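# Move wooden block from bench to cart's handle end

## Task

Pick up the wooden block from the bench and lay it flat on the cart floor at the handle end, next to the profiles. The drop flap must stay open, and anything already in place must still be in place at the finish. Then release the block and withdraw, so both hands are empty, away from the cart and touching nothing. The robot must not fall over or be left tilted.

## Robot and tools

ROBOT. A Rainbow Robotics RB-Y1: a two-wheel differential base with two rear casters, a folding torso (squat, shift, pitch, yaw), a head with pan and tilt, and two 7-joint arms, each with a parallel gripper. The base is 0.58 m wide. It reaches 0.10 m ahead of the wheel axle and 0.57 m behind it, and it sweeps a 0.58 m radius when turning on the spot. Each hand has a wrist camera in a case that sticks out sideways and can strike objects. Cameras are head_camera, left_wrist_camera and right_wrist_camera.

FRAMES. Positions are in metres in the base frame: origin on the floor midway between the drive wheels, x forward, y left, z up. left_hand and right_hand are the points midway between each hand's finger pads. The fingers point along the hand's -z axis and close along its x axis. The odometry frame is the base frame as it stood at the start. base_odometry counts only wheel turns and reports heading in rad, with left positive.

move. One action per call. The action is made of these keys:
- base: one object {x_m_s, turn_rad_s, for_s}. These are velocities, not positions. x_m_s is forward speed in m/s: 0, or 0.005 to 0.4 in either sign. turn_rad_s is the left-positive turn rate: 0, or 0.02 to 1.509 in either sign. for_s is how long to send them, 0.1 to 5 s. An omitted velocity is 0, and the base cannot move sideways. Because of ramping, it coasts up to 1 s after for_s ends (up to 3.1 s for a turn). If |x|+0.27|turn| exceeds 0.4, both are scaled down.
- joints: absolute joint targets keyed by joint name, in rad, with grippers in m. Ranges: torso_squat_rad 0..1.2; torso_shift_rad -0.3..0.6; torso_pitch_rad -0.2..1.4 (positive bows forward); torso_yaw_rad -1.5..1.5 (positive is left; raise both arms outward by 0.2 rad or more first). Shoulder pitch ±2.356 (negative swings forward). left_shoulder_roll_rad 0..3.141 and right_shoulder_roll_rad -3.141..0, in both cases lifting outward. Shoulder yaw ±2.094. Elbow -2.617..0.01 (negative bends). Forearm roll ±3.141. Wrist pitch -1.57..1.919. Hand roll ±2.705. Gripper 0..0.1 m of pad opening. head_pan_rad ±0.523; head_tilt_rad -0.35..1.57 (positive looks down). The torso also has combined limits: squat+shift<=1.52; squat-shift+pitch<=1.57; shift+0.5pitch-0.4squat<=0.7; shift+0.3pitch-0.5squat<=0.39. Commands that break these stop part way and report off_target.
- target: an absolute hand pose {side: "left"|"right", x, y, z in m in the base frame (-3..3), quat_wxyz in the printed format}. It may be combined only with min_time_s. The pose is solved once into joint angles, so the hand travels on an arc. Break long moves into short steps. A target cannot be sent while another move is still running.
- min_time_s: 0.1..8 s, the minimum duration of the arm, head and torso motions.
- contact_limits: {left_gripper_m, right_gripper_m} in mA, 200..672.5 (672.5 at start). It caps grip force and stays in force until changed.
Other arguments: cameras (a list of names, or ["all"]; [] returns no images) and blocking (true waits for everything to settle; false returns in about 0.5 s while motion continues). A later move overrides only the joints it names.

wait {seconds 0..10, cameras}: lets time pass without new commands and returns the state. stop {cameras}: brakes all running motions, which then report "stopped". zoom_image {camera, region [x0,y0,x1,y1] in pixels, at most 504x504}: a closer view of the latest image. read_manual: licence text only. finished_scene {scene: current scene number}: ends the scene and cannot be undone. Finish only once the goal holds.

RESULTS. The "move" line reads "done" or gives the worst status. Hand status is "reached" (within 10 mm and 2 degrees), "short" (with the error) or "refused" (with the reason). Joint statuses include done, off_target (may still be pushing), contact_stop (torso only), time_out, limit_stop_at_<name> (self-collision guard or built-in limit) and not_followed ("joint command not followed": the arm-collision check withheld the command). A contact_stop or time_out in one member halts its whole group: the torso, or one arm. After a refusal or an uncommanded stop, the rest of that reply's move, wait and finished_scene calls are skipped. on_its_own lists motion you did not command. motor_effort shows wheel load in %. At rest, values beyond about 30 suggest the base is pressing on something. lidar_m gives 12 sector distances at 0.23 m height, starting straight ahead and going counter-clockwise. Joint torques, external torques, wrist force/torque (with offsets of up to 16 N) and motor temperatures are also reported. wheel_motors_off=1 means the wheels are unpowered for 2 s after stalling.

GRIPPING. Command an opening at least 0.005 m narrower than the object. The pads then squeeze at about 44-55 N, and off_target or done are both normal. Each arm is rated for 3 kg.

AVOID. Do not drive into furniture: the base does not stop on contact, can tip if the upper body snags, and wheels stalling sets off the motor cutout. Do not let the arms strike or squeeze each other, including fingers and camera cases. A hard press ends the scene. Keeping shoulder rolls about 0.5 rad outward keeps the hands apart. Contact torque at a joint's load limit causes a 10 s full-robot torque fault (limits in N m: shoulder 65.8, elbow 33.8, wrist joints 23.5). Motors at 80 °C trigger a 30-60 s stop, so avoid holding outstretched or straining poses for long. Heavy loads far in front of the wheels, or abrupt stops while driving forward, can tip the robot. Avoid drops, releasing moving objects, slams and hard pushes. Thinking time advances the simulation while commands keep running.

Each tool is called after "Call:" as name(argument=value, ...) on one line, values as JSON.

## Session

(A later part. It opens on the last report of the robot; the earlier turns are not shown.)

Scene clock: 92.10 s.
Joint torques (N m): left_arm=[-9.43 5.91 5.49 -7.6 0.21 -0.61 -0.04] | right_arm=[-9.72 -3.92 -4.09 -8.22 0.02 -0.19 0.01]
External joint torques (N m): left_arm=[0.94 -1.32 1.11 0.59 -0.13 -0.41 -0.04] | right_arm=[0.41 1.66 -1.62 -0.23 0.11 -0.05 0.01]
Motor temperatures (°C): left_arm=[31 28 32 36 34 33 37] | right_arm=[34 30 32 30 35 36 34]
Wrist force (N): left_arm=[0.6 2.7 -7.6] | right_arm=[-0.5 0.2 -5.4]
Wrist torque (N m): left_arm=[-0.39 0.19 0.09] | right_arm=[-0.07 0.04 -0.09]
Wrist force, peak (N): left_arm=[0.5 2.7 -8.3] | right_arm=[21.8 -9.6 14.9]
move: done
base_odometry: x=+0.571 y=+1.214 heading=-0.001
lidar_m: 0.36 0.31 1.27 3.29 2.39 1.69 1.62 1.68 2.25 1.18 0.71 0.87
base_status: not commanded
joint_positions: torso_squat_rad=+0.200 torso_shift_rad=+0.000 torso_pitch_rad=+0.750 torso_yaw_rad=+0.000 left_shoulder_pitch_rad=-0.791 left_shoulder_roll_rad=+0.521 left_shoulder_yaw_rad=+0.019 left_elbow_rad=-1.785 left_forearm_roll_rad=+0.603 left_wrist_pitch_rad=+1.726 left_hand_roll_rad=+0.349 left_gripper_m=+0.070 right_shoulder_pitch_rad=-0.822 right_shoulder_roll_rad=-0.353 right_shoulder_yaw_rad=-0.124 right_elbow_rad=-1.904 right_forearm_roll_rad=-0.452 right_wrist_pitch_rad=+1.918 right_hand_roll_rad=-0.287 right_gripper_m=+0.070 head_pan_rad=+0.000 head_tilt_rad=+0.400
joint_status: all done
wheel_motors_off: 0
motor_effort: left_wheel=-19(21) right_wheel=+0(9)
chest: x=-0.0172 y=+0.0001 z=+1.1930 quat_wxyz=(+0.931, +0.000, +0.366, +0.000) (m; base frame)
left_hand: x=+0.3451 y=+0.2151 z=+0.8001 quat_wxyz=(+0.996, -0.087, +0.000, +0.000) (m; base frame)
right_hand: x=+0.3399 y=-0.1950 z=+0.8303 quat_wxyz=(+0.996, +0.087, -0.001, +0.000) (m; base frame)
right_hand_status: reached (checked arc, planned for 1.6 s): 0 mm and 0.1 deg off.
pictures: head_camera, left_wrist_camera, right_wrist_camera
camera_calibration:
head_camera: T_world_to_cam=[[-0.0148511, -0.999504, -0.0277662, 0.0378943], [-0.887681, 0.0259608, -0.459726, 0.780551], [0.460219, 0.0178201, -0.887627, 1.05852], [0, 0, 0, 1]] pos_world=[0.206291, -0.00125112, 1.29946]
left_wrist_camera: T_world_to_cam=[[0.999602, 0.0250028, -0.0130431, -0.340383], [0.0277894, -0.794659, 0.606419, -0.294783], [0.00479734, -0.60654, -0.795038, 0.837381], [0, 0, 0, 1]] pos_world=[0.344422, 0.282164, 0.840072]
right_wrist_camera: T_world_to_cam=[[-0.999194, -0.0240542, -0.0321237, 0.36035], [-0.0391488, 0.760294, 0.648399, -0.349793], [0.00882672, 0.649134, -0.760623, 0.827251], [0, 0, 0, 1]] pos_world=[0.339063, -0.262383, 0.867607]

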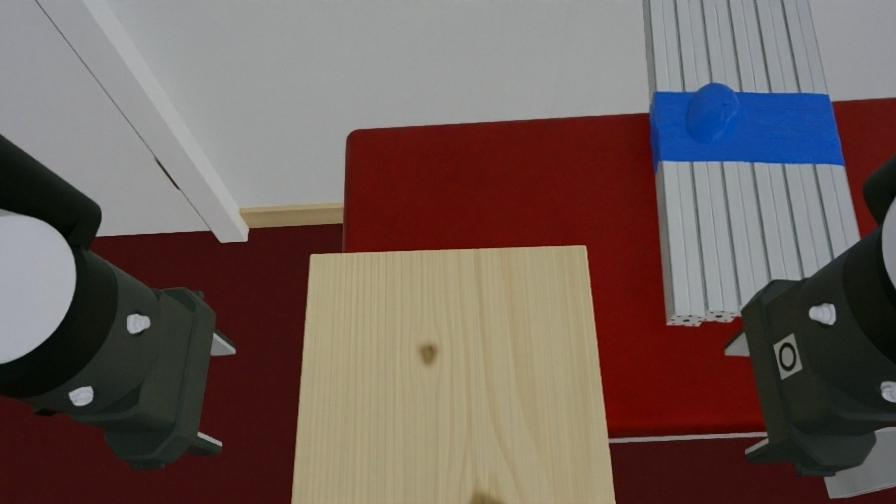

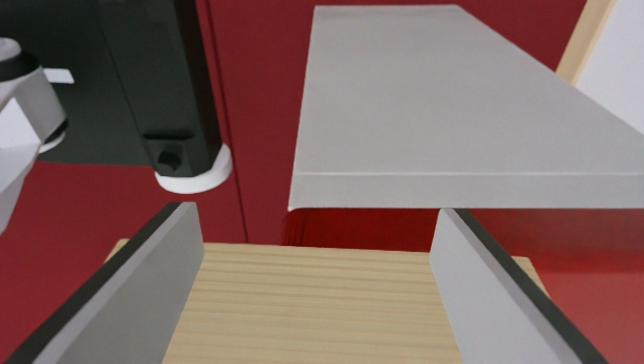

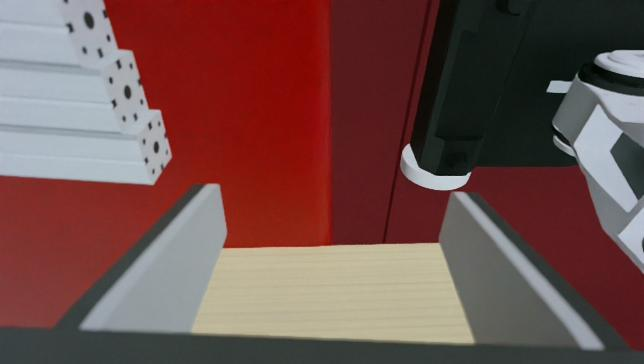

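Call:
move(target={"side":"left","x":0.345,"y":0.215,"z":0.76,"quat_wxyz":[0.9962,-0.0872,0,0]}, cameras=[])

Call:
move(target={"side":"right","x":0.34,"y":-0.195,"z":0.79,"quat_wxyz":[0.9962,0.0872,0,0]})

Scene clock: 110.53 s.
Joint torques (N m): left_arm=[-10 5.34 4.4 -8.13 0.28 -0.35 -0.23] | right_arm=[-9.8 -4.65 -3.66 -8.5 -0.12 0.01 0.13]
External joint torques (N m): left_arm=[0.29 -1.61 0.31 0.19 -0.07 -0.15 -0.23] | right_arm=[0.33 0.93 -1.19 -0.51 -0.03 0.15 0.13]
Motor temperatures (°C): left_arm=[31 28 32 36 34 32 37] | right_arm=[34 30 32 31 35 36 34]
Wrist force (N): left_arm=[0.6 1.9 -7.1] | right_arm=[-0.7 0.2 -5.0]
Wrist torque (N m): left_arm=[-0.34 0.18 0.11] | right_arm=[-0.04 0.03 -0.12]
Wrist force, peak (N): left_arm=[-0.4 3.6 -8.6] | right_arm=[-0.9 -0.3 -5.9]
move: done
base_odometry: x=+0.571 y=+1.214 heading=-0.001
lidar_m: 0.35 0.33 1.27 3.28 2.40 1.71 1.62 1.68 2.24 1.17 0.71 0.86
base_status: not commanded
joint_positions: torso_squat_rad=+0.200 torso_shift_rad=+0.000 torso_pitch_rad=+0.750 torso_yaw_rad=+0.000 left_shoulder_pitch_rad=-0.785 left_shoulder_roll_rad=+0.490 left_shoulder_yaw_rad=-0.007 left_elbow_rad=-1.651 left_forearm_roll_rad=+0.563 left_wrist_pitch_rad=+1.596 left_hand_roll_rad=+0.290 left_gripper_m=+0.070 right_shoulder_pitch_rad=-0.821 right_shoulder_roll_rad=-0.353 right_shoulder_yaw_rad=-0.124 right_elbow_rad=-1.904 right_forearm_roll_rad=-0.452 right_wrist_pitch_rad=+1.918 right_hand_roll_rad=-0.287 right_gripper_m=+0.070 head_pan_rad=+0.000 head_tilt_rad=+0.400
joint_status: all done
wheel_motors_off: 0
motor_effort: left_wheel=-18(19) right_wheel=+0(2)
chest: x=-0.0172 y=+0.0001 z=+1.1930 quat_wxyz=(+0.931, +0.000, +0.366, +0.000) (m; base frame)
left_hand: x=+0.3447 y=+0.2151 z=+0.7603 quat_wxyz=(+0.996, -0.087, +0.000, +0.000) (m; base frame)
left_hand_status: reached (checked arc, planned for 0.4 s): 0 mm and 0.0 deg off.
right_hand: x=+0.3398 y=-0.1949 z=+0.8302 quat_wxyz=(+0.996, +0.087, -0.001, +0.000) (m; base frame)
pictures: none
No camera images: "cameras" was empty.

Scene clock: 111.27 s.
Joint torques (N m): left_arm=[-9.65 5.72 4.6 -7.88 0.24 -0.3 -0.19] | right_arm=[-9.85 -4.23 -2.12 -8.98 -0.11 -0.1 0]
External joint torques (N m): left_arm=[0.64 -1.23 0.52 0.44 -0.11 -0.11 -0.19] | right_arm=[0 1.11 0.24 -0.75 -0.03 0.02 0]
Motor temperatures (°C): left_arm=[31 28 32 36 34 32 37] | right_arm=[34 30 32 31 35 36 34]
Wrist force (N): left_arm=[1.5 1.9 -7.3] | right_arm=[-0.8 0.3 -5.2]
Wrist torque (N m): left_arm=[-0.30 0.24 0.12] | right_arm=[-0.04 0.02 -0.07]
Wrist force, peak (N): left_arm=[1.0 2.7 -8.4] | right_arm=[-1.3 0.4 -6.5]
move: done
base_odometry: x=+0.571 y=+1.214 heading=-0.001
lidar_m: 0.34 0.32 1.29 3.29 2.39 1.70 1.62 1.69 2.26 1.16 0.72 0.87
base_status: not commanded
joint_positions: torso_squat_rad=+0.200 torso_shift_rad=+0.000 torso_pitch_rad=+0.750 torso_yaw_rad=+0.000 left_shoulder_pitch_rad=-0.785 left_shoulder_roll_rad=+0.490 left_shoulder_yaw_rad=-0.007 left_elbow_rad=-1.651 left_forearm_roll_rad=+0.563 left_wrist_pitch_rad=+1.596 left_hand_roll_rad=+0.290 left_gripper_m=+0.070 right_shoulder_pitch_rad=-0.795 right_shoulder_roll_rad=-0.335 right_shoulder_yaw_rad=-0.103 right_elbow_rad=-1.784 right_forearm_roll_rad=-0.418 right_wrist_pitch_rad=+1.777 right_hand_roll_rad=-0.236 right_gripper_m=+0.070 head_pan_rad=+0.000 head_tilt_rad=+0.400
joint_status: all done
wheel_motors_off: 0
motor_effort: left_wheel=-18(19) right_wheel=+0(2)
chest: x=-0.0171 y=+0.0001 z=+1.1930 quat_wxyz=(+0.931, +0.000, +0.366, +0.000) (m; base frame)
left_hand: x=+0.3448 y=+0.2151 z=+0.7603 quat_wxyz=(+0.996, -0.087, +0.000, +0.000) (m; base frame)
right_hand: x=+0.3398 y=-0.1952 z=+0.7903 quat_wxyz=(+0.996, +0.087, +0.000, +0.000) (m; base frame)
right_hand_status: reached (checked arc, planned for 0.4 s): 0 mm and 0.0 deg off.
pictures: head_camera, left_wrist_camera, right_wrist_camera
camera_calibration:
head_camera: T_world_to_cam=[[-0.014855, -0.999504, -0.0277626, 0.0378891], [-0.887743, 0.0259602, -0.459607, 0.780452], [0.4601, 0.0178186, -0.887688, 1.05849], [0, 0, 0, 1]] pos_world=[0.206392, -0.00125112, 1.29936]
left_wrist_camera: T_world_to_cam=[[0.999601, 0.0251296, -0.0128804, -0.340766], [0.0277925, -0.794789, 0.606249, -0.270528], [0.00499761, -0.606365, -0.79517, 0.805807], [0, 0, 0, 1]] pos_world=[0.344122, 0.282164, 0.800372]
right_wrist_camera: T_world_to_cam=[[-0.999231, -0.0238282, -0.0311457, 0.358216], [-0.0383411, 0.760386, 0.648339, -0.323835], [0.00823403, 0.649034, -0.760715, 0.797275], [0, 0, 0, 1]] pos_world=[0.338959, -0.262683, 0.82761]

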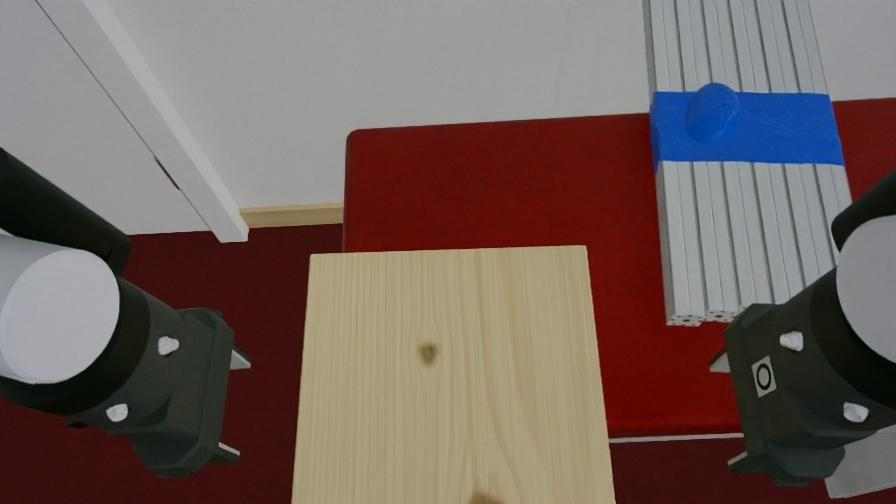

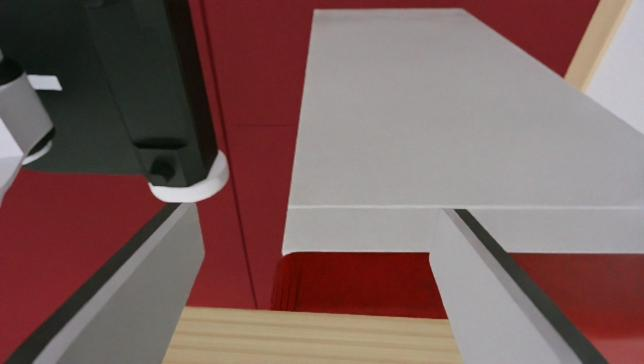

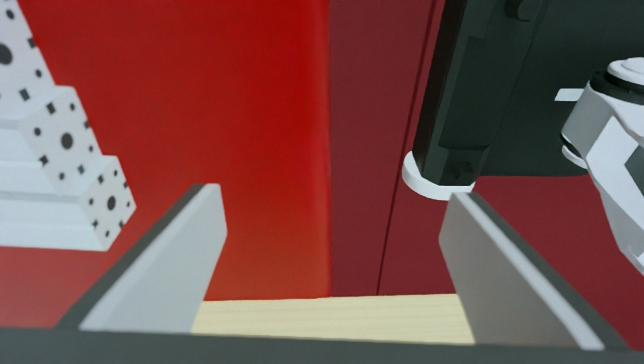

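Call:
move(target={"side":"left","x":0.35,"y":0.175,"z":0.775,"quat_wxyz":[0.9962,-0.0872,0,0]}, cameras=["left_wrist_camera"])

Call:
move(target={"side":"right","x":0.35,"y":-0.12,"z":0.775,"quat_wxyz":[0.9962,0.0872,0,0]}, cameras=["head_camera","right_wrist_camera"])

Scene clock: 117.03 s.
Joint torques (N m): left_arm=[-9.94 4.72 4.35 -7.92 0.07 -0.28 -0.18] | right_arm=[-9.84 -4.25 -2.62 -8.91 -0.13 0.02 -0.03]
External joint torques (N m): left_arm=[1.34 -0.62 0.73 0.6 -0.27 -0.06 -0.18] | right_arm=[0.01 1.08 -0.26 -0.68 -0.04 0.14 -0.03]
Motor temperatures (°C): left_arm=[31 28 32 36 34 32 37] | right_arm=[34 30 32 31 35 36 34]
Wrist force (N): left_arm=[1.2 3.4 -7.1] | right_arm=[-0.1 0.3 -5.3]
Wrist torque (N m): left_arm=[-0.50 0.20 0.05] | right_arm=[-0.07 0.05 -0.12]
Wrist force, peak (N): left_arm=[0.2 4.2 -7.9] | right_arm=[-0.4 0.0 -5.8]
move: done
base_odometry: x=+0.571 y=+1.214 heading=-0.001
lidar_m: 0.36 0.32 1.26 3.29 2.39 1.71 1.62 1.69 2.25 1.17 0.71 0.87
base_status: not commanded
joint_positions: torso_squat_rad=+0.200 torso_shift_rad=+0.000 torso_pitch_rad=+0.750 torso_yaw_rad=+0.000 left_shoulder_pitch_rad=-0.842 left_shoulder_roll_rad=+0.438 left_shoulder_yaw_rad=-0.066 left_elbow_rad=-1.689 left_forearm_roll_rad=+0.513 left_wrist_pitch_rad=+1.655 left_hand_roll_rad=+0.380 left_gripper_m=+0.070 right_shoulder_pitch_rad=-0.795 right_shoulder_roll_rad=-0.335 right_shoulder_yaw_rad=-0.103 right_elbow_rad=-1.784 right_forearm_roll_rad=-0.418 right_wrist_pitch_rad=+1.777 right_hand_roll_rad=-0.236 right_gripper_m=+0.070 head_pan_rad=+0.000 head_tilt_rad=+0.400
joint_status: all done
wheel_motors_off: 0
motor_effort: left_wheel=-18(19) right_wheel=+0(2)
chest: x=-0.0171 y=+0.0001 z=+1.1930 quat_wxyz=(+0.931, +0.000, +0.366, +0.000) (m; base frame)
left_hand: x=+0.3501 y=+0.1748 z=+0.7751 quat_wxyz=(+0.996, -0.087, +0.000, +0.000) (m; base frame)
left_hand_status: reached (checked arc, planned for 0.3 s): 0 mm and 0.0 deg off.
right_hand: x=+0.3398 y=-0.1952 z=+0.7903 quat_wxyz=(+0.996, +0.087, +0.000, +0.000) (m; base frame)
pictures: left_wrist_camera
camera_calibration:
left_wrist_camera: T_world_to_cam=[[0.999608, 0.0247787, -0.0130094, -0.344777], [0.0275888, -0.794411, 0.606754, -0.311973], [0.0046998, -0.606875, -0.794783, 0.793005], [0, 0, 0, 1]] pos_world=[0.349522, 0.241964, 0.815073]

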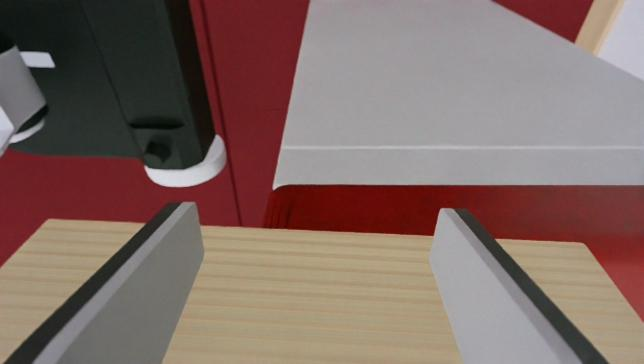

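Scene clock: 118.03 s.
Joint torques (N m): left_arm=[-10.34 4.07 4.71 -8.08 0.11 -0.31 -0.01] | right_arm=[-11.9 -2.58 -2.8 -8.8 -0.21 0.1 0.11]
External joint torques (N m): left_arm=[0.94 -1.27 1.09 0.44 -0.23 -0.09 -0.01] | right_arm=[-0.26 -0.42 -1.49 -0.34 -0.13 0.25 0.11]
Motor temperatures (°C): left_arm=[31 28 32 36 34 32 37] | right_arm=[34 30 32 31 35 36 34]
Wrist force (N): left_arm=[0.8 2.4 -7.1] | right_arm=[-0.6 -0.1 -5.3]
Wrist torque (N m): left_arm=[-0.35 0.18 0.07] | right_arm=[0.00 0.02 -0.11]
Wrist force, peak (N): left_arm=[0.4 3.0 -8.2] | right_arm=[-2.0 0.7 -6.4]
move: done
base_odometry: x=+0.571 y=+1.214 heading=-0.001
lidar_m: 0.36 0.32 1.28 3.27 2.40 1.71 1.62 1.68 2.25 1.17 0.71 0.85
base_status: not commanded
joint_positions: torso_squat_rad=+0.200 torso_shift_rad=+0.000 torso_pitch_rad=+0.750 torso_yaw_rad=+0.000 left_shoulder_pitch_rad=-0.842 left_shoulder_roll_rad=+0.438 left_shoulder_yaw_rad=-0.066 left_elbow_rad=-1.689 left_forearm_roll_rad=+0.513 left_wrist_pitch_rad=+1.655 left_hand_roll_rad=+0.380 left_gripper_m=+0.070 right_shoulder_pitch_rad=-0.892 right_shoulder_roll_rad=-0.223 right_shoulder_yaw_rad=+0.036 right_elbow_rad=-1.664 right_forearm_roll_rad=-0.302 right_wrist_pitch_rad=+1.709 right_hand_roll_rad=-0.347 right_gripper_m=+0.070 head_pan_rad=+0.000 head_tilt_rad=+0.400
joint_status: all done
wheel_motors_off: 0
motor_effort: left_wheel=-18(20) right_wheel=+1(4)
chest: x=-0.0171 y=+0.0001 z=+1.1930 quat_wxyz=(+0.931, +0.000, +0.366, +0.000) (m; base frame)
left_hand: x=+0.3501 y=+0.1750 z=+0.7751 quat_wxyz=(+0.996, -0.087, +0.000, +0.000) (m; base frame)
right_hand: x=+0.3499 y=-0.1198 z=+0.7750 quat_wxyz=(+0.996, +0.087, +0.000, +0.000) (m; base frame)
right_hand_status: reached (checked arc, planned for 0.4 s): 0 mm and 0.0 deg off.
pictures: head_camera, right_wrist_camera
camera_calibration:
head_camera: T_world_to_cam=[[-0.0148586, -0.999504, -0.0277644, 0.0378922], [-0.887743, 0.0259642, -0.459607, 0.780451], [0.4601, 0.0178185, -0.887688, 1.05849], [0, 0, 0, 1]] pos_world=[0.206392, -0.00125111, 1.29936]
right_wrist_camera: T_world_to_cam=[[-0.999231, -0.0242089, -0.030842, 0.369409], [-0.0384381, 0.760006, 0.648778, -0.371253], [0.00773392, 0.649465, -0.760352, 0.736575], [0, 0, 0, 1]] pos_world=[0.349158, -0.187282, 0.812311]

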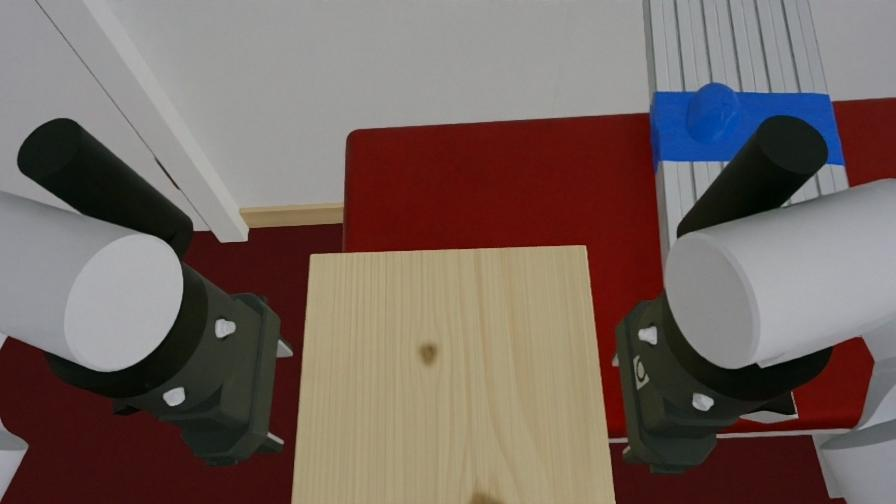

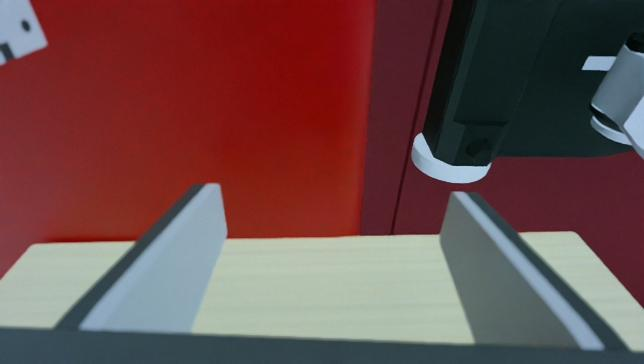

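Call:
move(target={"side":"right","x":0.355,"y":-0.098,"z":0.775,"quat_wxyz":[0.9962,0.0872,0,0]}, cameras=[])

Call:
move(target={"side":"left","x":0.352,"y":0.155,"z":0.775,"quat_wxyz":[0.9962,-0.0872,0,0]}, cameras=["head_camera"])

Call:
move(target={"side":"left","x":0.352,"y":0.145,"z":0.775,"quat_wxyz":[0.9962,-0.0872,0,0]}, cameras=["head_camera","left_wrist_camera"])

Scene clock: 121.67 s.
Joint torques (N m): left_arm=[-10.55 4.11 4.7 -8.18 0.15 -0.26 -0.16] | right_arm=[-13.53 0.79 -0.6 -9.01 -0.92 -0.57 -0.24]
External joint torques (N m): left_arm=[0.73 -1.23 1.08 0.34 -0.19 -0.04 -0.16] | right_arm=[-1.21 2.12 0.45 -0.52 -0.85 -0.41 -0.24]
Motor temperatures (°C): left_arm=[31 28 32 36 34 32 37] | right_arm=[34 30 32 31 35 36 34]
Wrist force (N): left_arm=[0.2 2.3 -8.1] | right_arm=[-0.8 -3.3 -4.0]
Wrist torque (N m): left_arm=[-0.38 0.07 0.08] | right_arm=[-0.18 0.03 0.05]
Wrist force, peak (N): left_arm=[0.7 2.7 -8.6] | right_arm=[-2.6 -5.5 -3.1]
move: done
base_odometry: x=+0.571 y=+1.214 heading=-0.001
lidar_m: 0.36 0.32 1.29 3.30 2.40 1.70 1.61 1.69 2.24 1.15 0.71 0.87
base_status: not commanded
joint_positions: torso_squat_rad=+0.200 torso_shift_rad=+0.000 torso_pitch_rad=+0.750 torso_yaw_rad=+0.000 left_shoulder_pitch_rad=-0.842 left_shoulder_roll_rad=+0.438 left_shoulder_yaw_rad=-0.066 left_elbow_rad=-1.689 left_forearm_roll_rad=+0.513 left_wrist_pitch_rad=+1.655 left_hand_roll_rad=+0.380 left_gripper_m=+0.070 right_shoulder_pitch_rad=-0.933 right_shoulder_roll_rad=-0.191 right_shoulder_yaw_rad=+0.066 right_elbow_rad=-1.620 right_forearm_roll_rad=-0.272 right_wrist_pitch_rad=+1.698 right_hand_roll_rad=-0.379 right_gripper_m=+0.070 head_pan_rad=+0.000 head_tilt_rad=+0.400
joint_status: all done
wheel_motors_off: 0
motor_effort: left_wheel=-20(20) right_wheel=-2(3)
chest: x=-0.0171 y=+0.0001 z=+1.1930 quat_wxyz=(+0.931, +0.000, +0.366, +0.000) (m; base frame)
left_hand: x=+0.3501 y=+0.1750 z=+0.7751 quat_wxyz=(+0.996, -0.087, +0.000, +0.000) (m; base frame)
right_hand: x=+0.3549 y=-0.0984 z=+0.7749 quat_wxyz=(+0.996, +0.087, +0.000, +0.000) (m; base frame)
right_hand_status: reached (checked arc, planned for 0.2 s): 0 mm and 0.0 deg off.
pictures: none
No camera images: "cameras" was empty.

Scene clock: 122.50 s.
Joint torques (N m): left_arm=[-11.28 2.61 3.33 -7.89 0.82 -0.61 0.05] | right_arm=[-13.67 0.97 -0.53 -9.34 -1.14 -0.66 -0.07]
External joint torques (N m): left_arm=[0.43 -1.87 -0.02 0.71 0.49 -0.38 0.05] | right_arm=[-1.35 2.3 0.53 -0.85 -1.07 -0.5 -0.08]
Motor temperatures (°C): left_arm=[31 28 32 36 34 32 37] | right_arm=[34 30 32 31 35 36 34]
Wrist force (N): left_arm=[0.0 5.5 -7.4] | right_arm=[-1.0 -4.6 -5.0]
Wrist torque (N m): left_arm=[-0.26 0.11 0.18] | right_arm=[-0.18 0.05 0.14]
Wrist force, peak (N): left_arm=[1.1 4.9 -8.7] | right_arm=[-1.5 -5.4 -4.7]
move: done
base_odometry: x=+0.571 y=+1.214 heading=-0.001
lidar_m: 0.35 0.32 1.27 3.30 2.41 1.70 1.62 1.67 2.25 1.18 0.71 0.86
base_status: not commanded
joint_positions: torso_squat_rad=+0.200 torso_shift_rad=+0.000 torso_pitch_rad=+0.750 torso_yaw_rad=+0.000 left_shoulder_pitch_rad=-0.868 left_shoulder_roll_rad=+0.407 left_shoulder_yaw_rad=-0.098 left_elbow_rad=-1.682 left_forearm_roll_rad=+0.484 left_wrist_pitch_rad=+1.659 left_hand_roll_rad=+0.413 left_gripper_m=+0.070 right_shoulder_pitch_rad=-0.933 right_shoulder_roll_rad=-0.191 right_shoulder_yaw_rad=+0.066 right_elbow_rad=-1.620 right_forearm_roll_rad=-0.272 right_wrist_pitch_rad=+1.698 right_hand_roll_rad=-0.379 right_gripper_m=+0.070 head_pan_rad=+0.000 head_tilt_rad=+0.400
joint_status: all done
wheel_motors_off: 0
motor_effort: left_wheel=-19(20) right_wheel=+0(2)
chest: x=-0.0171 y=+0.0001 z=+1.1930 quat_wxyz=(+0.931, +0.000, +0.366, +0.000) (m; base frame)
left_hand: x=+0.3518 y=+0.1553 z=+0.7759 quat_wxyz=(+0.996, -0.088, -0.001, +0.000) (m; base frame)
left_hand_status: reached (checked arc, planned for 0.2 s): 1 mm and 0.1 deg off.
right_hand: x=+0.3549 y=-0.0985 z=+0.7749 quat_wxyz=(+0.996, +0.087, +0.000, +0.000) (m; base frame)
pictures: head_camera
camera_calibration:
head_camera: T_world_to_cam=[[-0.0149444, -0.999502, -0.0278071, 0.0379657], [-0.887742, 0.02606, -0.459603, 0.780446], [0.460098, 0.017817, -0.887689, 1.05849], [0, 0, 0, 1]] pos_world=[0.206391, -0.00125082, 1.29936]

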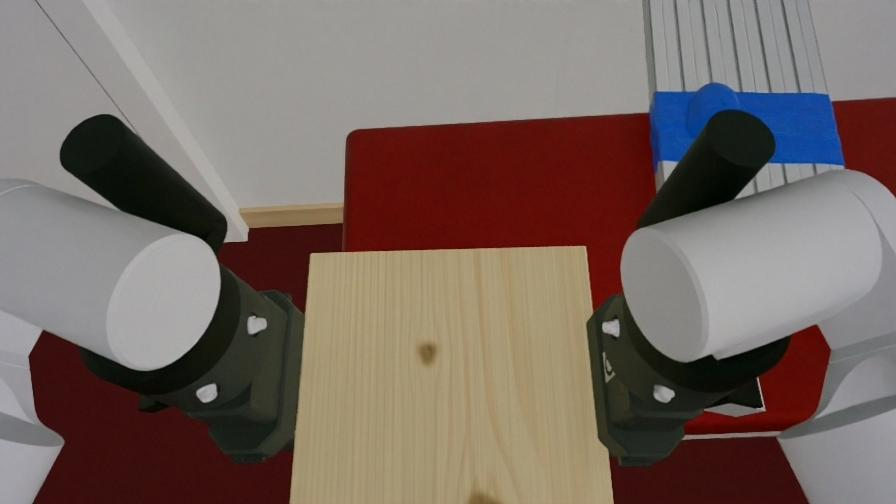

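Scene clock: 123.23 s.
Joint torques (N m): left_arm=[-15.96 -12.76 -2.95 -11.3 7.88 -5.14 1.07] | right_arm=[-17.22 11.96 1.63 -11.83 -6.29 -3.16 -0.75]
External joint torques (N m): left_arm=[-4.07 -16.88 -6.19 -2.67 7.55 -4.92 1.08] | right_arm=[-4.92 13.36 2.71 -3.34 -6.23 -3 -0.76]
Motor temperatures (°C): left_arm=[31 28 32 36 34 33 37] | right_arm=[34 30 32 31 35 36 34]
Wrist force (N): left_arm=[-2.0 37.0 4.7] | right_arm=[-2.6 -27.1 -1.3]
Wrist torque (N m): left_arm=[0.42 0.69 -1.32] | right_arm=[-0.79 0.25 1.05]
Wrist force, peak (N): left_arm=[1.0 46.0 10.1] | right_arm=[-3.1 -35.6 1.4]
move: done
base_odometry: x=+0.571 y=+1.214 heading=-0.001
lidar_m: 0.36 0.32 1.27 3.30 2.41 1.70 1.61 1.68 2.24 1.17 0.70 0.86
base_status: not commanded
joint_positions: torso_squat_rad=+0.200 torso_shift_rad=+0.000 torso_pitch_rad=+0.750 torso_yaw_rad=+0.000 left_shoulder_pitch_rad=-0.879 left_shoulder_roll_rad=+0.394 left_shoulder_yaw_rad=-0.114 left_elbow_rad=-1.673 left_forearm_roll_rad=+0.466 left_wrist_pitch_rad=+1.661 left_hand_roll_rad=+0.429 left_gripper_m=+0.070 right_shoulder_pitch_rad=-0.932 right_shoulder_roll_rad=-0.194 right_shoulder_yaw_rad=+0.065 right_elbow_rad=-1.619 right_forearm_roll_rad=-0.271 right_wrist_pitch_rad=+1.698 right_hand_roll_rad=-0.379 right_gripper_m=+0.070 head_pan_rad=+0.000 head_tilt_rad=+0.400
joint_status: all done
wheel_motors_off: 0
motor_effort: left_wheel=-17(19) right_wheel=-2(3)
chest: x=-0.0172 y=+0.0001 z=+1.1930 quat_wxyz=(+0.931, +0.000, +0.366, +0.000) (m; base frame)
left_hand: x=+0.3521 y=+0.1483 z=+0.7749 quat_wxyz=(+0.996, -0.084, +0.000, +0.001) (m; base frame)
left_hand_status: reached (checked arc, planned for 0.2 s): 3 mm and 0.4 deg off.
right_hand: x=+0.3549 y=-0.1004 z=+0.7744 quat_wxyz=(+0.996, +0.085, +0.000, -0.001) (m; base frame)
pictures: head_camera, left_wrist_camera
camera_calibration:
head_camera: T_world_to_cam=[[-0.0148511, -0.999504, -0.0277662, 0.0379915], [-0.887681, 0.0259608, -0.459726, 0.780502], [0.460219, 0.0178201, -0.887627, 1.05843], [0, 0, 0, 1]] pos_world=[0.206291, -0.00115112, 1.29936]
left_wrist_camera: T_world_to_cam=[[0.999545, 0.0271754, -0.0131251, -0.34631], [0.029601, -0.79812, 0.601771, -0.329335], [0.005878, -0.601885, -0.798561, 0.778558], [0, 0, 0, 1]] pos_world=[0.351325, 0.215165, 0.815365]

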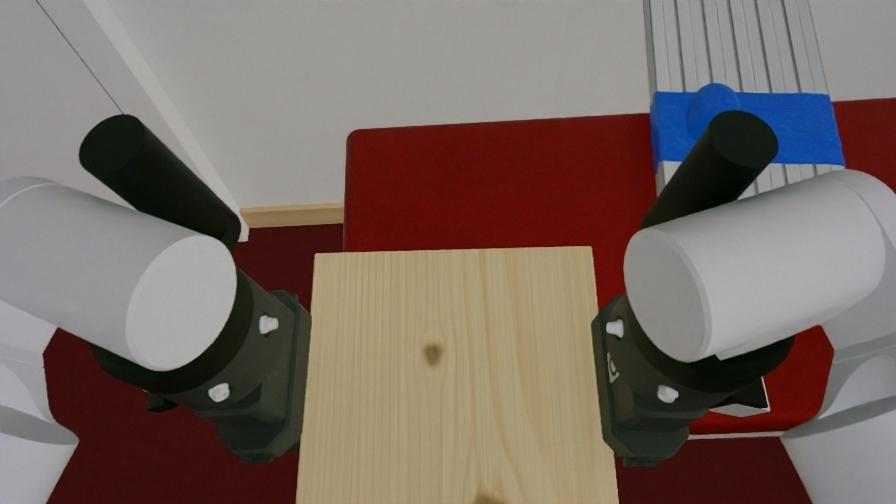

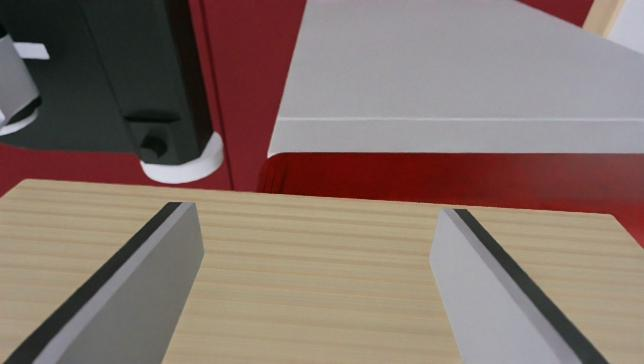

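Call:
move(target={"side":"right","x":0.355,"y":-0.094,"z":0.775,"quat_wxyz":[0.9962,0.0872,0,0]}, cameras=[])

Call:
move(target={"side":"left","x":0.352,"y":0.142,"z":0.775,"quat_wxyz":[0.9962,-0.0872,0,0]}, cameras=[])

Call:
move(joints={"torso_pitch_rad":0.70}, min_time_s=1)

Scene clock: 125.80 s.
Joint torques (N m): left_arm=[-16.51 -15.27 -3.79 -11.83 9.06 -5.41 1.41] | right_arm=[-20.67 20.74 4.13 -13.04 -9.59 -5.41 -1.55]
External joint torques (N m): left_arm=[-4.62 -19.41 -7.03 -3.19 8.74 -5.19 1.41] | right_arm=[-8.31 22.02 5.18 -4.55 -9.53 -5.26 -1.55]
Motor temperatures (°C): left_arm=[31 28 32 36 34 33 37] | right_arm=[34 30 32 31 36 36 34]
Wrist force (N): left_arm=[-0.5 40.6 7.2] | right_arm=[-5.0 -43.0 5.0]
Wrist torque (N m): left_arm=[0.62 0.73 -1.52] | right_arm=[-1.20 0.41 1.75]
Wrist force, peak (N): left_arm=[0.0 44.8 6.5] | right_arm=[-6.1 -48.7 6.1]
move: done
base_odometry: x=+0.571 y=+1.214 heading=-0.001
lidar_m: 0.37 0.32 1.27 3.30 2.40 1.71 1.62 1.70 2.24 1.17 0.70 0.87
base_status: not commanded
joint_positions: torso_squat_rad=+0.200 torso_shift_rad=+0.000 torso_pitch_rad=+0.750 torso_yaw_rad=+0.000 left_shoulder_pitch_rad=-0.879 left_shoulder_roll_rad=+0.394 left_shoulder_yaw_rad=-0.114 left_elbow_rad=-1.673 left_forearm_roll_rad=+0.466 left_wrist_pitch_rad=+1.661 left_hand_roll_rad=+0.429 left_gripper_m=+0.070 right_shoulder_pitch_rad=-0.936 right_shoulder_roll_rad=-0.189 right_shoulder_yaw_rad=+0.070 right_elbow_rad=-1.614 right_forearm_roll_rad=-0.265 right_wrist_pitch_rad=+1.697 right_hand_roll_rad=-0.385 right_gripper_m=+0.070 head_pan_rad=+0.000 head_tilt_rad=+0.400
joint_status: all done
wheel_motors_off: 0
motor_effort: left_wheel=-17(17) right_wheel=-1(3)
chest: x=-0.0172 y=+0.0001 z=+1.1930 quat_wxyz=(+0.931, +0.000, +0.366, +0.000) (m; base frame)
left_hand: x=+0.3521 y=+0.1487 z=+0.7749 quat_wxyz=(+0.996, -0.084, +0.000, +0.001) (m; base frame)
right_hand: x=+0.3548 y=-0.0982 z=+0.7739 quat_wxyz=(+0.997, +0.083, +0.001, -0.001) (m; base frame)
right_hand_status: reached (checked arc, planned for 0.1 s): 4 mm and 0.5 deg off.
pictures: none
No camera images: "cameras" was empty.

Scene clock: 126.33 s.
Joint torques (N m): left_arm=[-18.63 -21.68 -6.1 -12.82 11.72 -7.66 1.83] | right_arm=[-21.07 23.2 4.82 -13.71 -10.56 -5.57 -1.68]
External joint torques (N m): left_arm=[-6.68 -25.71 -9.31 -4.18 11.4 -7.44 1.83] | right_arm=[-8.71 24.5 5.87 -5.22 -10.5 -5.42 -1.68]
Motor temperatures (°C): left_arm=[31 28 32 36 34 33 37] | right_arm=[34 30 32 31 36 36 34]
Wrist force (N): left_arm=[-2.5 54.8 13.6] | right_arm=[-4.8 -46.6 4.6]
Wrist torque (N m): left_arm=[0.83 1.05 -2.11] | right_arm=[-1.22 0.28 1.94]
Wrist force, peak (N): left_arm=[-2.7 59.0 14.3] | right_arm=[-4.3 -49.4 4.9]
move: done
base_odometry: x=+0.571 y=+1.214 heading=-0.001
lidar_m: 0.35 0.33 1.27 3.29 2.39 1.69 1.62 1.69 2.25 1.16 0.72 0.85
base_status: not commanded
joint_positions: torso_squat_rad=+0.200 torso_shift_rad=+0.000 torso_pitch_rad=+0.750 torso_yaw_rad=+0.000 left_shoulder_pitch_rad=-0.883 left_shoulder_roll_rad=+0.390 left_shoulder_yaw_rad=-0.118 left_elbow_rad=-1.669 left_forearm_roll_rad=+0.460 left_wrist_pitch_rad=+1.661 left_hand_roll_rad=+0.434 left_gripper_m=+0.070 right_shoulder_pitch_rad=-0.935 right_shoulder_roll_rad=-0.190 right_shoulder_yaw_rad=+0.070 right_elbow_rad=-1.614 right_forearm_roll_rad=-0.265 right_wrist_pitch_rad=+1.697 right_hand_roll_rad=-0.385 right_gripper_m=+0.070 head_pan_rad=+0.000 head_tilt_rad=+0.400
joint_status: all done
wheel_motors_off: 0
motor_effort: left_wheel=-17(17) right_wheel=+0(2)
chest: x=-0.0173 y=+0.0001 z=+1.1930 quat_wxyz=(+0.931, +0.000, +0.366, +0.000) (m; base frame)
left_hand: x=+0.3522 y=+0.1469 z=+0.7745 quat_wxyz=(+0.997, -0.082, +0.000, +0.002) (m; base frame)
left_hand_status: reached (checked arc, planned for 0.1 s): 5 mm and 0.6 deg off.
right_hand: x=+0.3549 y=-0.0986 z=+0.7739 quat_wxyz=(+0.997, +0.083, +0.001, -0.002) (m; base frame)
pictures: none
No camera images: "cameras" was empty.

Scene clock: 127.63 s.
Joint torques (N m): left_arm=[-22.21 -20.17 -4.93 -16.56 11.97 -6.03 1.87] | right_arm=[-24.49 22.53 4.77 -16.42 -10.66 -5.05 -1.6]
External joint torques (N m): left_arm=[-9.4 -24.44 -8.33 -7.9 11.69 -5.72 1.88] | right_arm=[-11.3 24.1 5.98 -7.88 -10.63 -4.82 -1.61]
Motor temperatures (°C): left_arm=[31 28 32 36 35 33 37] | right_arm=[34 30 32 31 36 36 34]
Wrist force (N): left_arm=[1.2 50.8 -11.7] | right_arm=[-1.8 -46.4 -5.3]
Wrist torque (N m): left_arm=[0.97 -0.04 -1.88] | right_arm=[-0.44 0.24 1.87]
Wrist force, peak (N): left_arm=[-2.9 53.8 13.5] | right_arm=[-3.0 -47.1 -8.3]
move: done
base_odometry: x=+0.571 y=+1.214 heading=-0.001
lidar_m: 0.36 0.32 1.28 3.30 2.39 1.70 1.62 1.68 2.23 1.17 0.70 0.87
base_status: not commanded
joint_positions: torso_squat_rad=+0.200 torso_shift_rad=+0.000 torso_pitch_rad=+0.701 torso_yaw_rad=+0.000 left_shoulder_pitch_rad=-0.882 left_shoulder_roll_rad=+0.390 left_shoulder_yaw_rad=-0.118 left_elbow_rad=-1.668 left_forearm_roll_rad=+0.460 left_wrist_pitch_rad=+1.661 left_hand_roll_rad=+0.434 left_gripper_m=+0.070 right_shoulder_pitch_rad=-0.935 right_shoulder_roll_rad=-0.190 right_shoulder_yaw_rad=+0.070 right_elbow_rad=-1.613 right_forearm_roll_rad=-0.265 right_wrist_pitch_rad=+1.697 right_hand_roll_rad=-0.385 right_gripper_m=+0.070 head_pan_rad=+0.000 head_tilt_rad=+0.400
joint_status: all done
wheel_motors_off: 0
motor_effort: left_wheel=-17(17) right_wheel=-1(2)
chest: x=-0.0284 y=+0.0001 z=+1.2031 quat_wxyz=(+0.939, +0.000, +0.343, +0.000) (m; base frame)
left_hand: x=+0.3607 y=+0.1469 z=+0.8027 quat_wxyz=(+0.996, -0.082, -0.024, +0.000) (m; base frame)
right_hand: x=+0.3635 y=-0.0988 z=+0.8023 quat_wxyz=(+0.996, +0.083, -0.023, +0.000) (m; base frame)
pictures: head_camera, left_wrist_camera, right_wrist_camera
camera_calibration:
head_camera: T_world_to_cam=[[-0.0134668, -0.999504, -0.0284603, 0.0389804], [-0.864022, 0.0259579, -0.502785, 0.827673], [0.503275, 0.0178194, -0.863943, 1.04535], [0, 0, 0, 1]] pos_world=[0.189554, -0.00115113, 1.32037]
left_wrist_camera: T_world_to_cam=[[0.999003, 0.0288817, 0.0340496, -0.392471], [0.00270656, -0.800377, 0.599491, -0.335539], [0.0445668, -0.598801, -0.799657, 0.786216], [0, 0, 0, 1]] pos_world=[0.357948, 0.213565, 0.843219]
right_wrist_camera: T_world_to_cam=[[-0.996806, -0.0210476, -0.0770439, 0.420849], [-0.0655726, 0.766391, 0.639019, -0.386073], [0.0455959, 0.64203, -0.765323, 0.733071], [0, 0, 0, 1]] pos_world=[0.360764, -0.165913, 0.840168]

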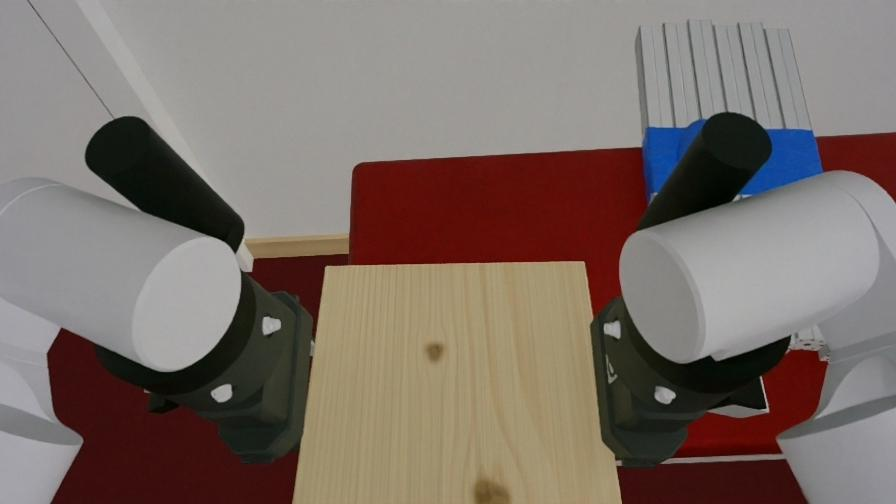

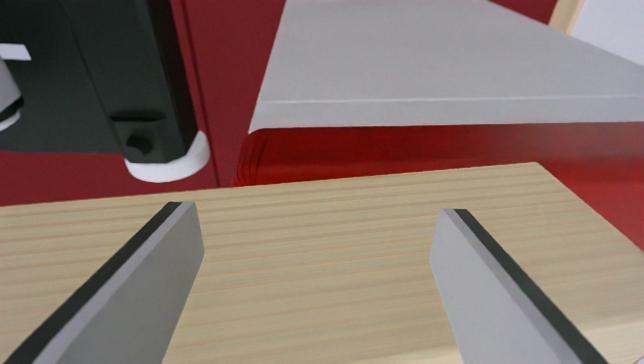

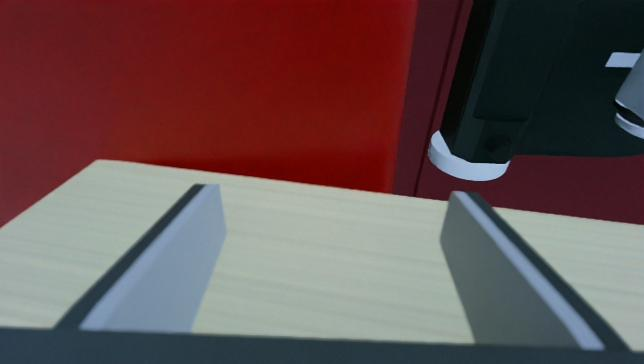

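Call:
move(joints={"torso_pitch_rad":0.75}, min_time_s=1, cameras=[])

Call:
move(target={"side":"left","x":0.365,"y":0.166,"z":0.775,"quat_wxyz":[0.9962,-0.0872,0,0]}, cameras=[])

Call:
move(target={"side":"right","x":0.365,"y":-0.115,"z":0.775,"quat_wxyz":[0.9962,0.0872,0,0]}, cameras=[])

Call:
move(joints={"left_gripper_m":0.095,"right_gripper_m":0.095})

Scene clock: 135.20 s.
Joint torques (N m): left_arm=[-18.72 -20.77 -5.77 -13.85 11.92 -6.44 1.99] | right_arm=[-21.73 23.83 5.41 -13.08 -10.96 -5.14 -1.84]
External joint torques (N m): left_arm=[-6.76 -24.8 -8.98 -5.2 11.6 -6.22 1.99] | right_arm=[-9.36 25.13 6.46 -4.59 -10.9 -4.99 -1.85]
Motor temperatures (°C): left_arm=[31 28 32 36 36 33 37] | right_arm=[34 30 32 31 37 37 34]
Wrist force (N): left_arm=[0.7 51.7 10.9] | right_arm=[-2.7 -48.6 10.9]
Wrist torque (N m): left_arm=[0.84 0.87 -1.98] | right_arm=[-1.09 0.36 1.99]
Wrist force, peak (N): left_arm=[1.1 52.1 12.5] | right_arm=[-2.5 -48.7 11.8]
move: done
base_odometry: x=+0.571 y=+1.214 heading=-0.001
lidar_m: 0.35 0.32 1.28 3.28 2.39 1.69 1.62 1.68 2.25 1.16 0.71 0.85
base_status: not commanded
joint_positions: torso_squat_rad=+0.200 torso_shift_rad=+0.000 torso_pitch_rad=+0.749 torso_yaw_rad=+0.000 left_shoulder_pitch_rad=-0.883 left_shoulder_roll_rad=+0.390 left_shoulder_yaw_rad=-0.118 left_elbow_rad=-1.669 left_forearm_roll_rad=+0.460 left_wrist_pitch_rad=+1.661 left_hand_roll_rad=+0.434 left_gripper_m=+0.070 right_shoulder_pitch_rad=-0.935 right_shoulder_roll_rad=-0.190 right_shoulder_yaw_rad=+0.070 right_elbow_rad=-1.614 right_forearm_roll_rad=-0.264 right_wrist_pitch_rad=+1.697 right_hand_roll_rad=-0.385 right_gripper_m=+0.070 head_pan_rad=+0.000 head_tilt_rad=+0.400
joint_status: all done
wheel_motors_off: 0
motor_effort: left_wheel=-17(18) right_wheel=+0(2)
chest: x=-0.0174 y=+0.0001 z=+1.1931 quat_wxyz=(+0.931, +0.000, +0.366, +0.000) (m; base frame)
left_hand: x=+0.3523 y=+0.1467 z=+0.7746 quat_wxyz=(+0.997, -0.083, +0.000, +0.002) (m; base frame)
right_hand: x=+0.3550 y=-0.0988 z=+0.7741 quat_wxyz=(+0.997, +0.083, +0.000, -0.002) (m; base frame)
pictures: none
No camera images: "cameras" was empty.

Scene clock: 136.10 s.
Joint torques (N m): left_arm=[-12.35 3.17 3.3 -8.64 0.67 -0.82 0.18] | right_arm=[-15.89 4.94 1.36 -10.54 -2.13 -0.94 -0.24]
External joint torques (N m): left_arm=[0.01 -2.08 -0.24 -0.11 0.33 -0.61 0.19] | right_arm=[-3.51 6.12 2.37 -2.05 -2.06 -0.78 -0.24]
Motor temperatures (°C): left_arm=[31 28 32 36 36 33 37] | right_arm=[34 30 32 31 37 37 34]
Wrist force (N): left_arm=[1.8 1.7 -7.2] | right_arm=[0.2 -5.8 -5.8]
Wrist torque (N m): left_arm=[-0.31 0.32 0.09] | right_arm=[-0.39 0.17 -0.20]
Wrist force, peak (N): left_arm=[0.8 51.2 12.0] | right_arm=[-2.6 -48.1 11.2]
move: done
base_odometry: x=+0.571 y=+1.214 heading=-0.001
lidar_m: 0.34 0.33 1.27 3.29 2.39 1.70 1.61 1.69 2.24 1.17 0.71 0.87
base_status: not commanded
joint_positions: torso_squat_rad=+0.200 torso_shift_rad=+0.000 torso_pitch_rad=+0.750 torso_yaw_rad=+0.000 left_shoulder_pitch_rad=-0.904 left_shoulder_roll_rad=+0.426 left_shoulder_yaw_rad=-0.076 left_elbow_rad=-1.618 left_forearm_roll_rad=+0.505 left_wrist_pitch_rad=+1.647 left_hand_roll_rad=+0.380 left_gripper_m=+0.070 right_shoulder_pitch_rad=-0.937 right_shoulder_roll_rad=-0.185 right_shoulder_yaw_rad=+0.071 right_elbow_rad=-1.615 right_forearm_roll_rad=-0.267 right_wrist_pitch_rad=+1.696 right_hand_roll_rad=-0.385 right_gripper_m=+0.070 head_pan_rad=+0.000 head_tilt_rad=+0.400
joint_status: all done
wheel_motors_off: 0
motor_effort: left_wheel=-20(21) right_wheel=+1(5)
chest: x=-0.0171 y=+0.0000 z=+1.1930 quat_wxyz=(+0.931, +0.000, +0.366, +0.000) (m; base frame)
left_hand: x=+0.3651 y=+0.1661 z=+0.7747 quat_wxyz=(+0.996, -0.087, +0.000, +0.000) (m; base frame)
left_hand_status: reached (checked arc, planned for 0.3 s): 0 mm and 0.0 deg off.
right_hand: x=+0.3549 y=-0.0954 z=+0.7746 quat_wxyz=(+0.996, +0.086, +0.000, -0.001) (m; base frame)
pictures: none
No camera images: "cameras" was empty.

Scene clock: 137.10 s.
Joint torques (N m): left_arm=[-12.21 3.91 3.89 -8.29 0.34 -0.67 0.32] | right_arm=[-14.04 -0.82 -1.26 -9.03 -0.49 -0.29 -0.14]
External joint torques (N m): left_arm=[0.15 -1.31 0.35 0.25 0 -0.45 0.32] | right_arm=[-1.43 1.46 0.06 -0.57 -0.42 -0.13 -0.14]
Motor temperatures (°C): left_arm=[31 28 32 36 36 33 37] | right_arm=[34 30 32 31 37 37 34]
Wrist force (N): left_arm=[1.8 1.6 -7.7] | right_arm=[0.2 0.9 -4.8]
Wrist torque (N m): left_arm=[-0.26 0.28 0.11] | right_arm=[-0.13 0.10 -0.06]
Wrist force, peak (N): left_arm=[1.2 1.8 -8.1] | right_arm=[0.1 -5.9 -5.3]
move: done
base_odometry: x=+0.571 y=+1.214 heading=-0.001
lidar_m: 0.36 0.32 1.27 3.29 2.40 1.71 1.62 1.68 2.25 1.17 0.72 0.85
base_status: not commanded
joint_positions: torso_squat_rad=+0.200 torso_shift_rad=+0.000 torso_pitch_rad=+0.750 torso_yaw_rad=+0.000 left_shoulder_pitch_rad=-0.904 left_shoulder_roll_rad=+0.426 left_shoulder_yaw_rad=-0.076 left_elbow_rad=-1.618 left_forearm_roll_rad=+0.505 left_wrist_pitch_rad=+1.647 left_hand_roll_rad=+0.380 left_gripper_m=+0.070 right_shoulder_pitch_rad=-0.948 right_shoulder_roll_rad=-0.222 right_shoulder_yaw_rad=+0.033 right_elbow_rad=-1.597 right_forearm_roll_rad=-0.301 right_wrist_pitch_rad=+1.695 right_hand_roll_rad=-0.349 right_gripper_m=+0.070 head_pan_rad=+0.000 head_tilt_rad=+0.400
joint_status: all done
wheel_motors_off: 0
motor_effort: left_wheel=-18(20) right_wheel=+2(3)
chest: x=-0.0171 y=+0.0001 z=+1.1930 quat_wxyz=(+0.931, +0.000, +0.366, +0.000) (m; base frame)
left_hand: x=+0.3651 y=+0.1660 z=+0.7747 quat_wxyz=(+0.996, -0.087, +0.000, +0.000) (m; base frame)
right_hand: x=+0.3648 y=-0.1149 z=+0.7756 quat_wxyz=(+0.996, +0.087, -0.001, -0.001) (m; base frame)
right_hand_status: reached (checked arc, planned for 0.2 s): 1 mm and 0.2 deg off.
pictures: none
No camera images: "cameras" was empty.

Scene clock: 137.87 s.
Joint torques (N m): left_arm=[-11.76 3.81 3.67 -8.3 0.43 -0.56 0.07] | right_arm=[-14.22 -0.73 -0.97 -8.94 -0.41 -0.23 -0.03]
External joint torques (N m): left_arm=[0.59 -1.4 0.13 0.24 0.09 -0.34 0.07] | right_arm=[-1.61 1.55 0.35 -0.47 -0.34 -0.07 -0.03]
Motor temperatures (°C): left_arm=[31 28 32 36 36 33 37] | right_arm=[34 30 32 31 37 37 34]
Wrist force (N): left_arm=[1.2 2.2 -7.6] | right_arm=[-0.1 1.0 -5.4]
Wrist torque (N m): left_arm=[-0.35 0.19 0.11] | right_arm=[-0.16 0.10 -0.08]
Wrist force, peak (N): left_arm=[0.8 1.4 -8.4] | right_arm=[-0.2 1.4 -5.6]
move: done
base_odometry: x=+0.571 y=+1.214 heading=-0.001
lidar_m: 0.34 0.33 1.27 3.29 2.40 1.70 1.62 1.68 2.25 1.17 0.70 0.87
base_status: not commanded
joint_positions: torso_squat_rad=+0.200 torso_shift_rad=+0.000 torso_pitch_rad=+0.750 torso_yaw_rad=+0.000 left_shoulder_pitch_rad=-0.904 left_shoulder_roll_rad=+0.426 left_shoulder_yaw_rad=-0.076 left_elbow_rad=-1.618 left_forearm_roll_rad=+0.505 left_wrist_pitch_rad=+1.647 left_hand_roll_rad=+0.380 left_gripper_m=+0.095 right_shoulder_pitch_rad=-0.948 right_shoulder_roll_rad=-0.222 right_shoulder_yaw_rad=+0.033 right_elbow_rad=-1.597 right_forearm_roll_rad=-0.301 right_wrist_pitch_rad=+1.695 right_hand_roll_rad=-0.349 right_gripper_m=+0.095 head_pan_rad=+0.000 head_tilt_rad=+0.400
joint_status: all done
wheel_motors_off: 0
motor_effort: left_wheel=-18(19) right_wheel=+0(2)
chest: x=-0.0171 y=+0.0001 z=+1.1930 quat_wxyz=(+0.931, +0.000, +0.366, +0.000) (m; base frame)
left_hand: x=+0.3651 y=+0.1660 z=+0.7747 quat_wxyz=(+0.996, -0.087, +0.000, +0.000) (m; base frame)
right_hand: x=+0.3648 y=-0.1149 z=+0.7756 quat_wxyz=(+0.996, +0.087, -0.001, -0.001) (m; base frame)
pictures: head_camera, left_wrist_camera, right_wrist_camera
camera_calibration:
head_camera: T_world_to_cam=[[-0.0149444, -0.999502, -0.0278071, 0.0379657], [-0.887742, 0.02606, -0.459603, 0.780446], [0.460098, 0.017817, -0.887689, 1.05849], [0, 0, 0, 1]] pos_world=[0.206391, -0.00125082, 1.29936]
left_wrist_camera: T_world_to_cam=[[0.999591, 0.025028, -0.0138234, -0.358943], [0.0282827, -0.794657, 0.6064, -0.319182], [0.00419213, -0.606543, -0.79504, 0.787612], [0, 0, 0, 1]] pos_world=[0.364522, 0.233064, 0.814773]
right_wrist_camera: T_world_to_cam=[[-0.999207, -0.0225768, -0.0328074, 0.386129], [-0.0384609, 0.760809, 0.647835, -0.373876], [0.0103341, 0.648583, -0.761074, 0.73321], [0, 0, 0, 1]] pos_world=[0.363866, -0.182382, 0.812905]

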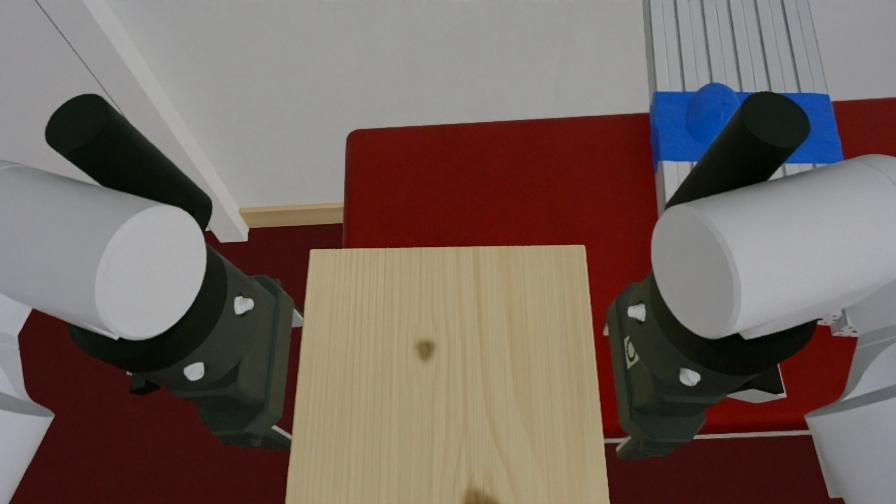

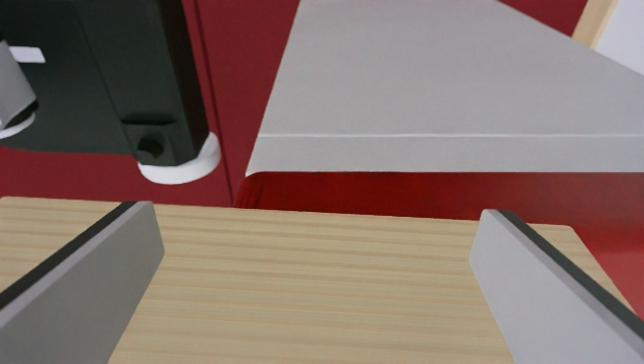

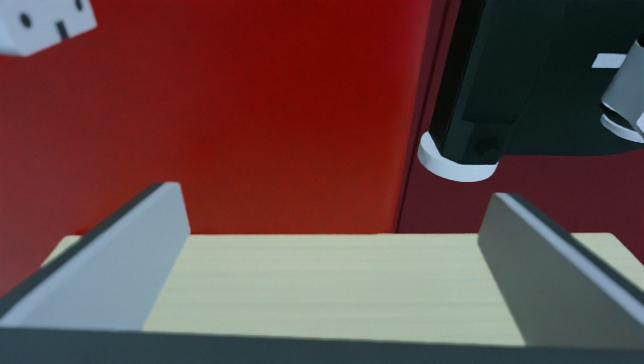

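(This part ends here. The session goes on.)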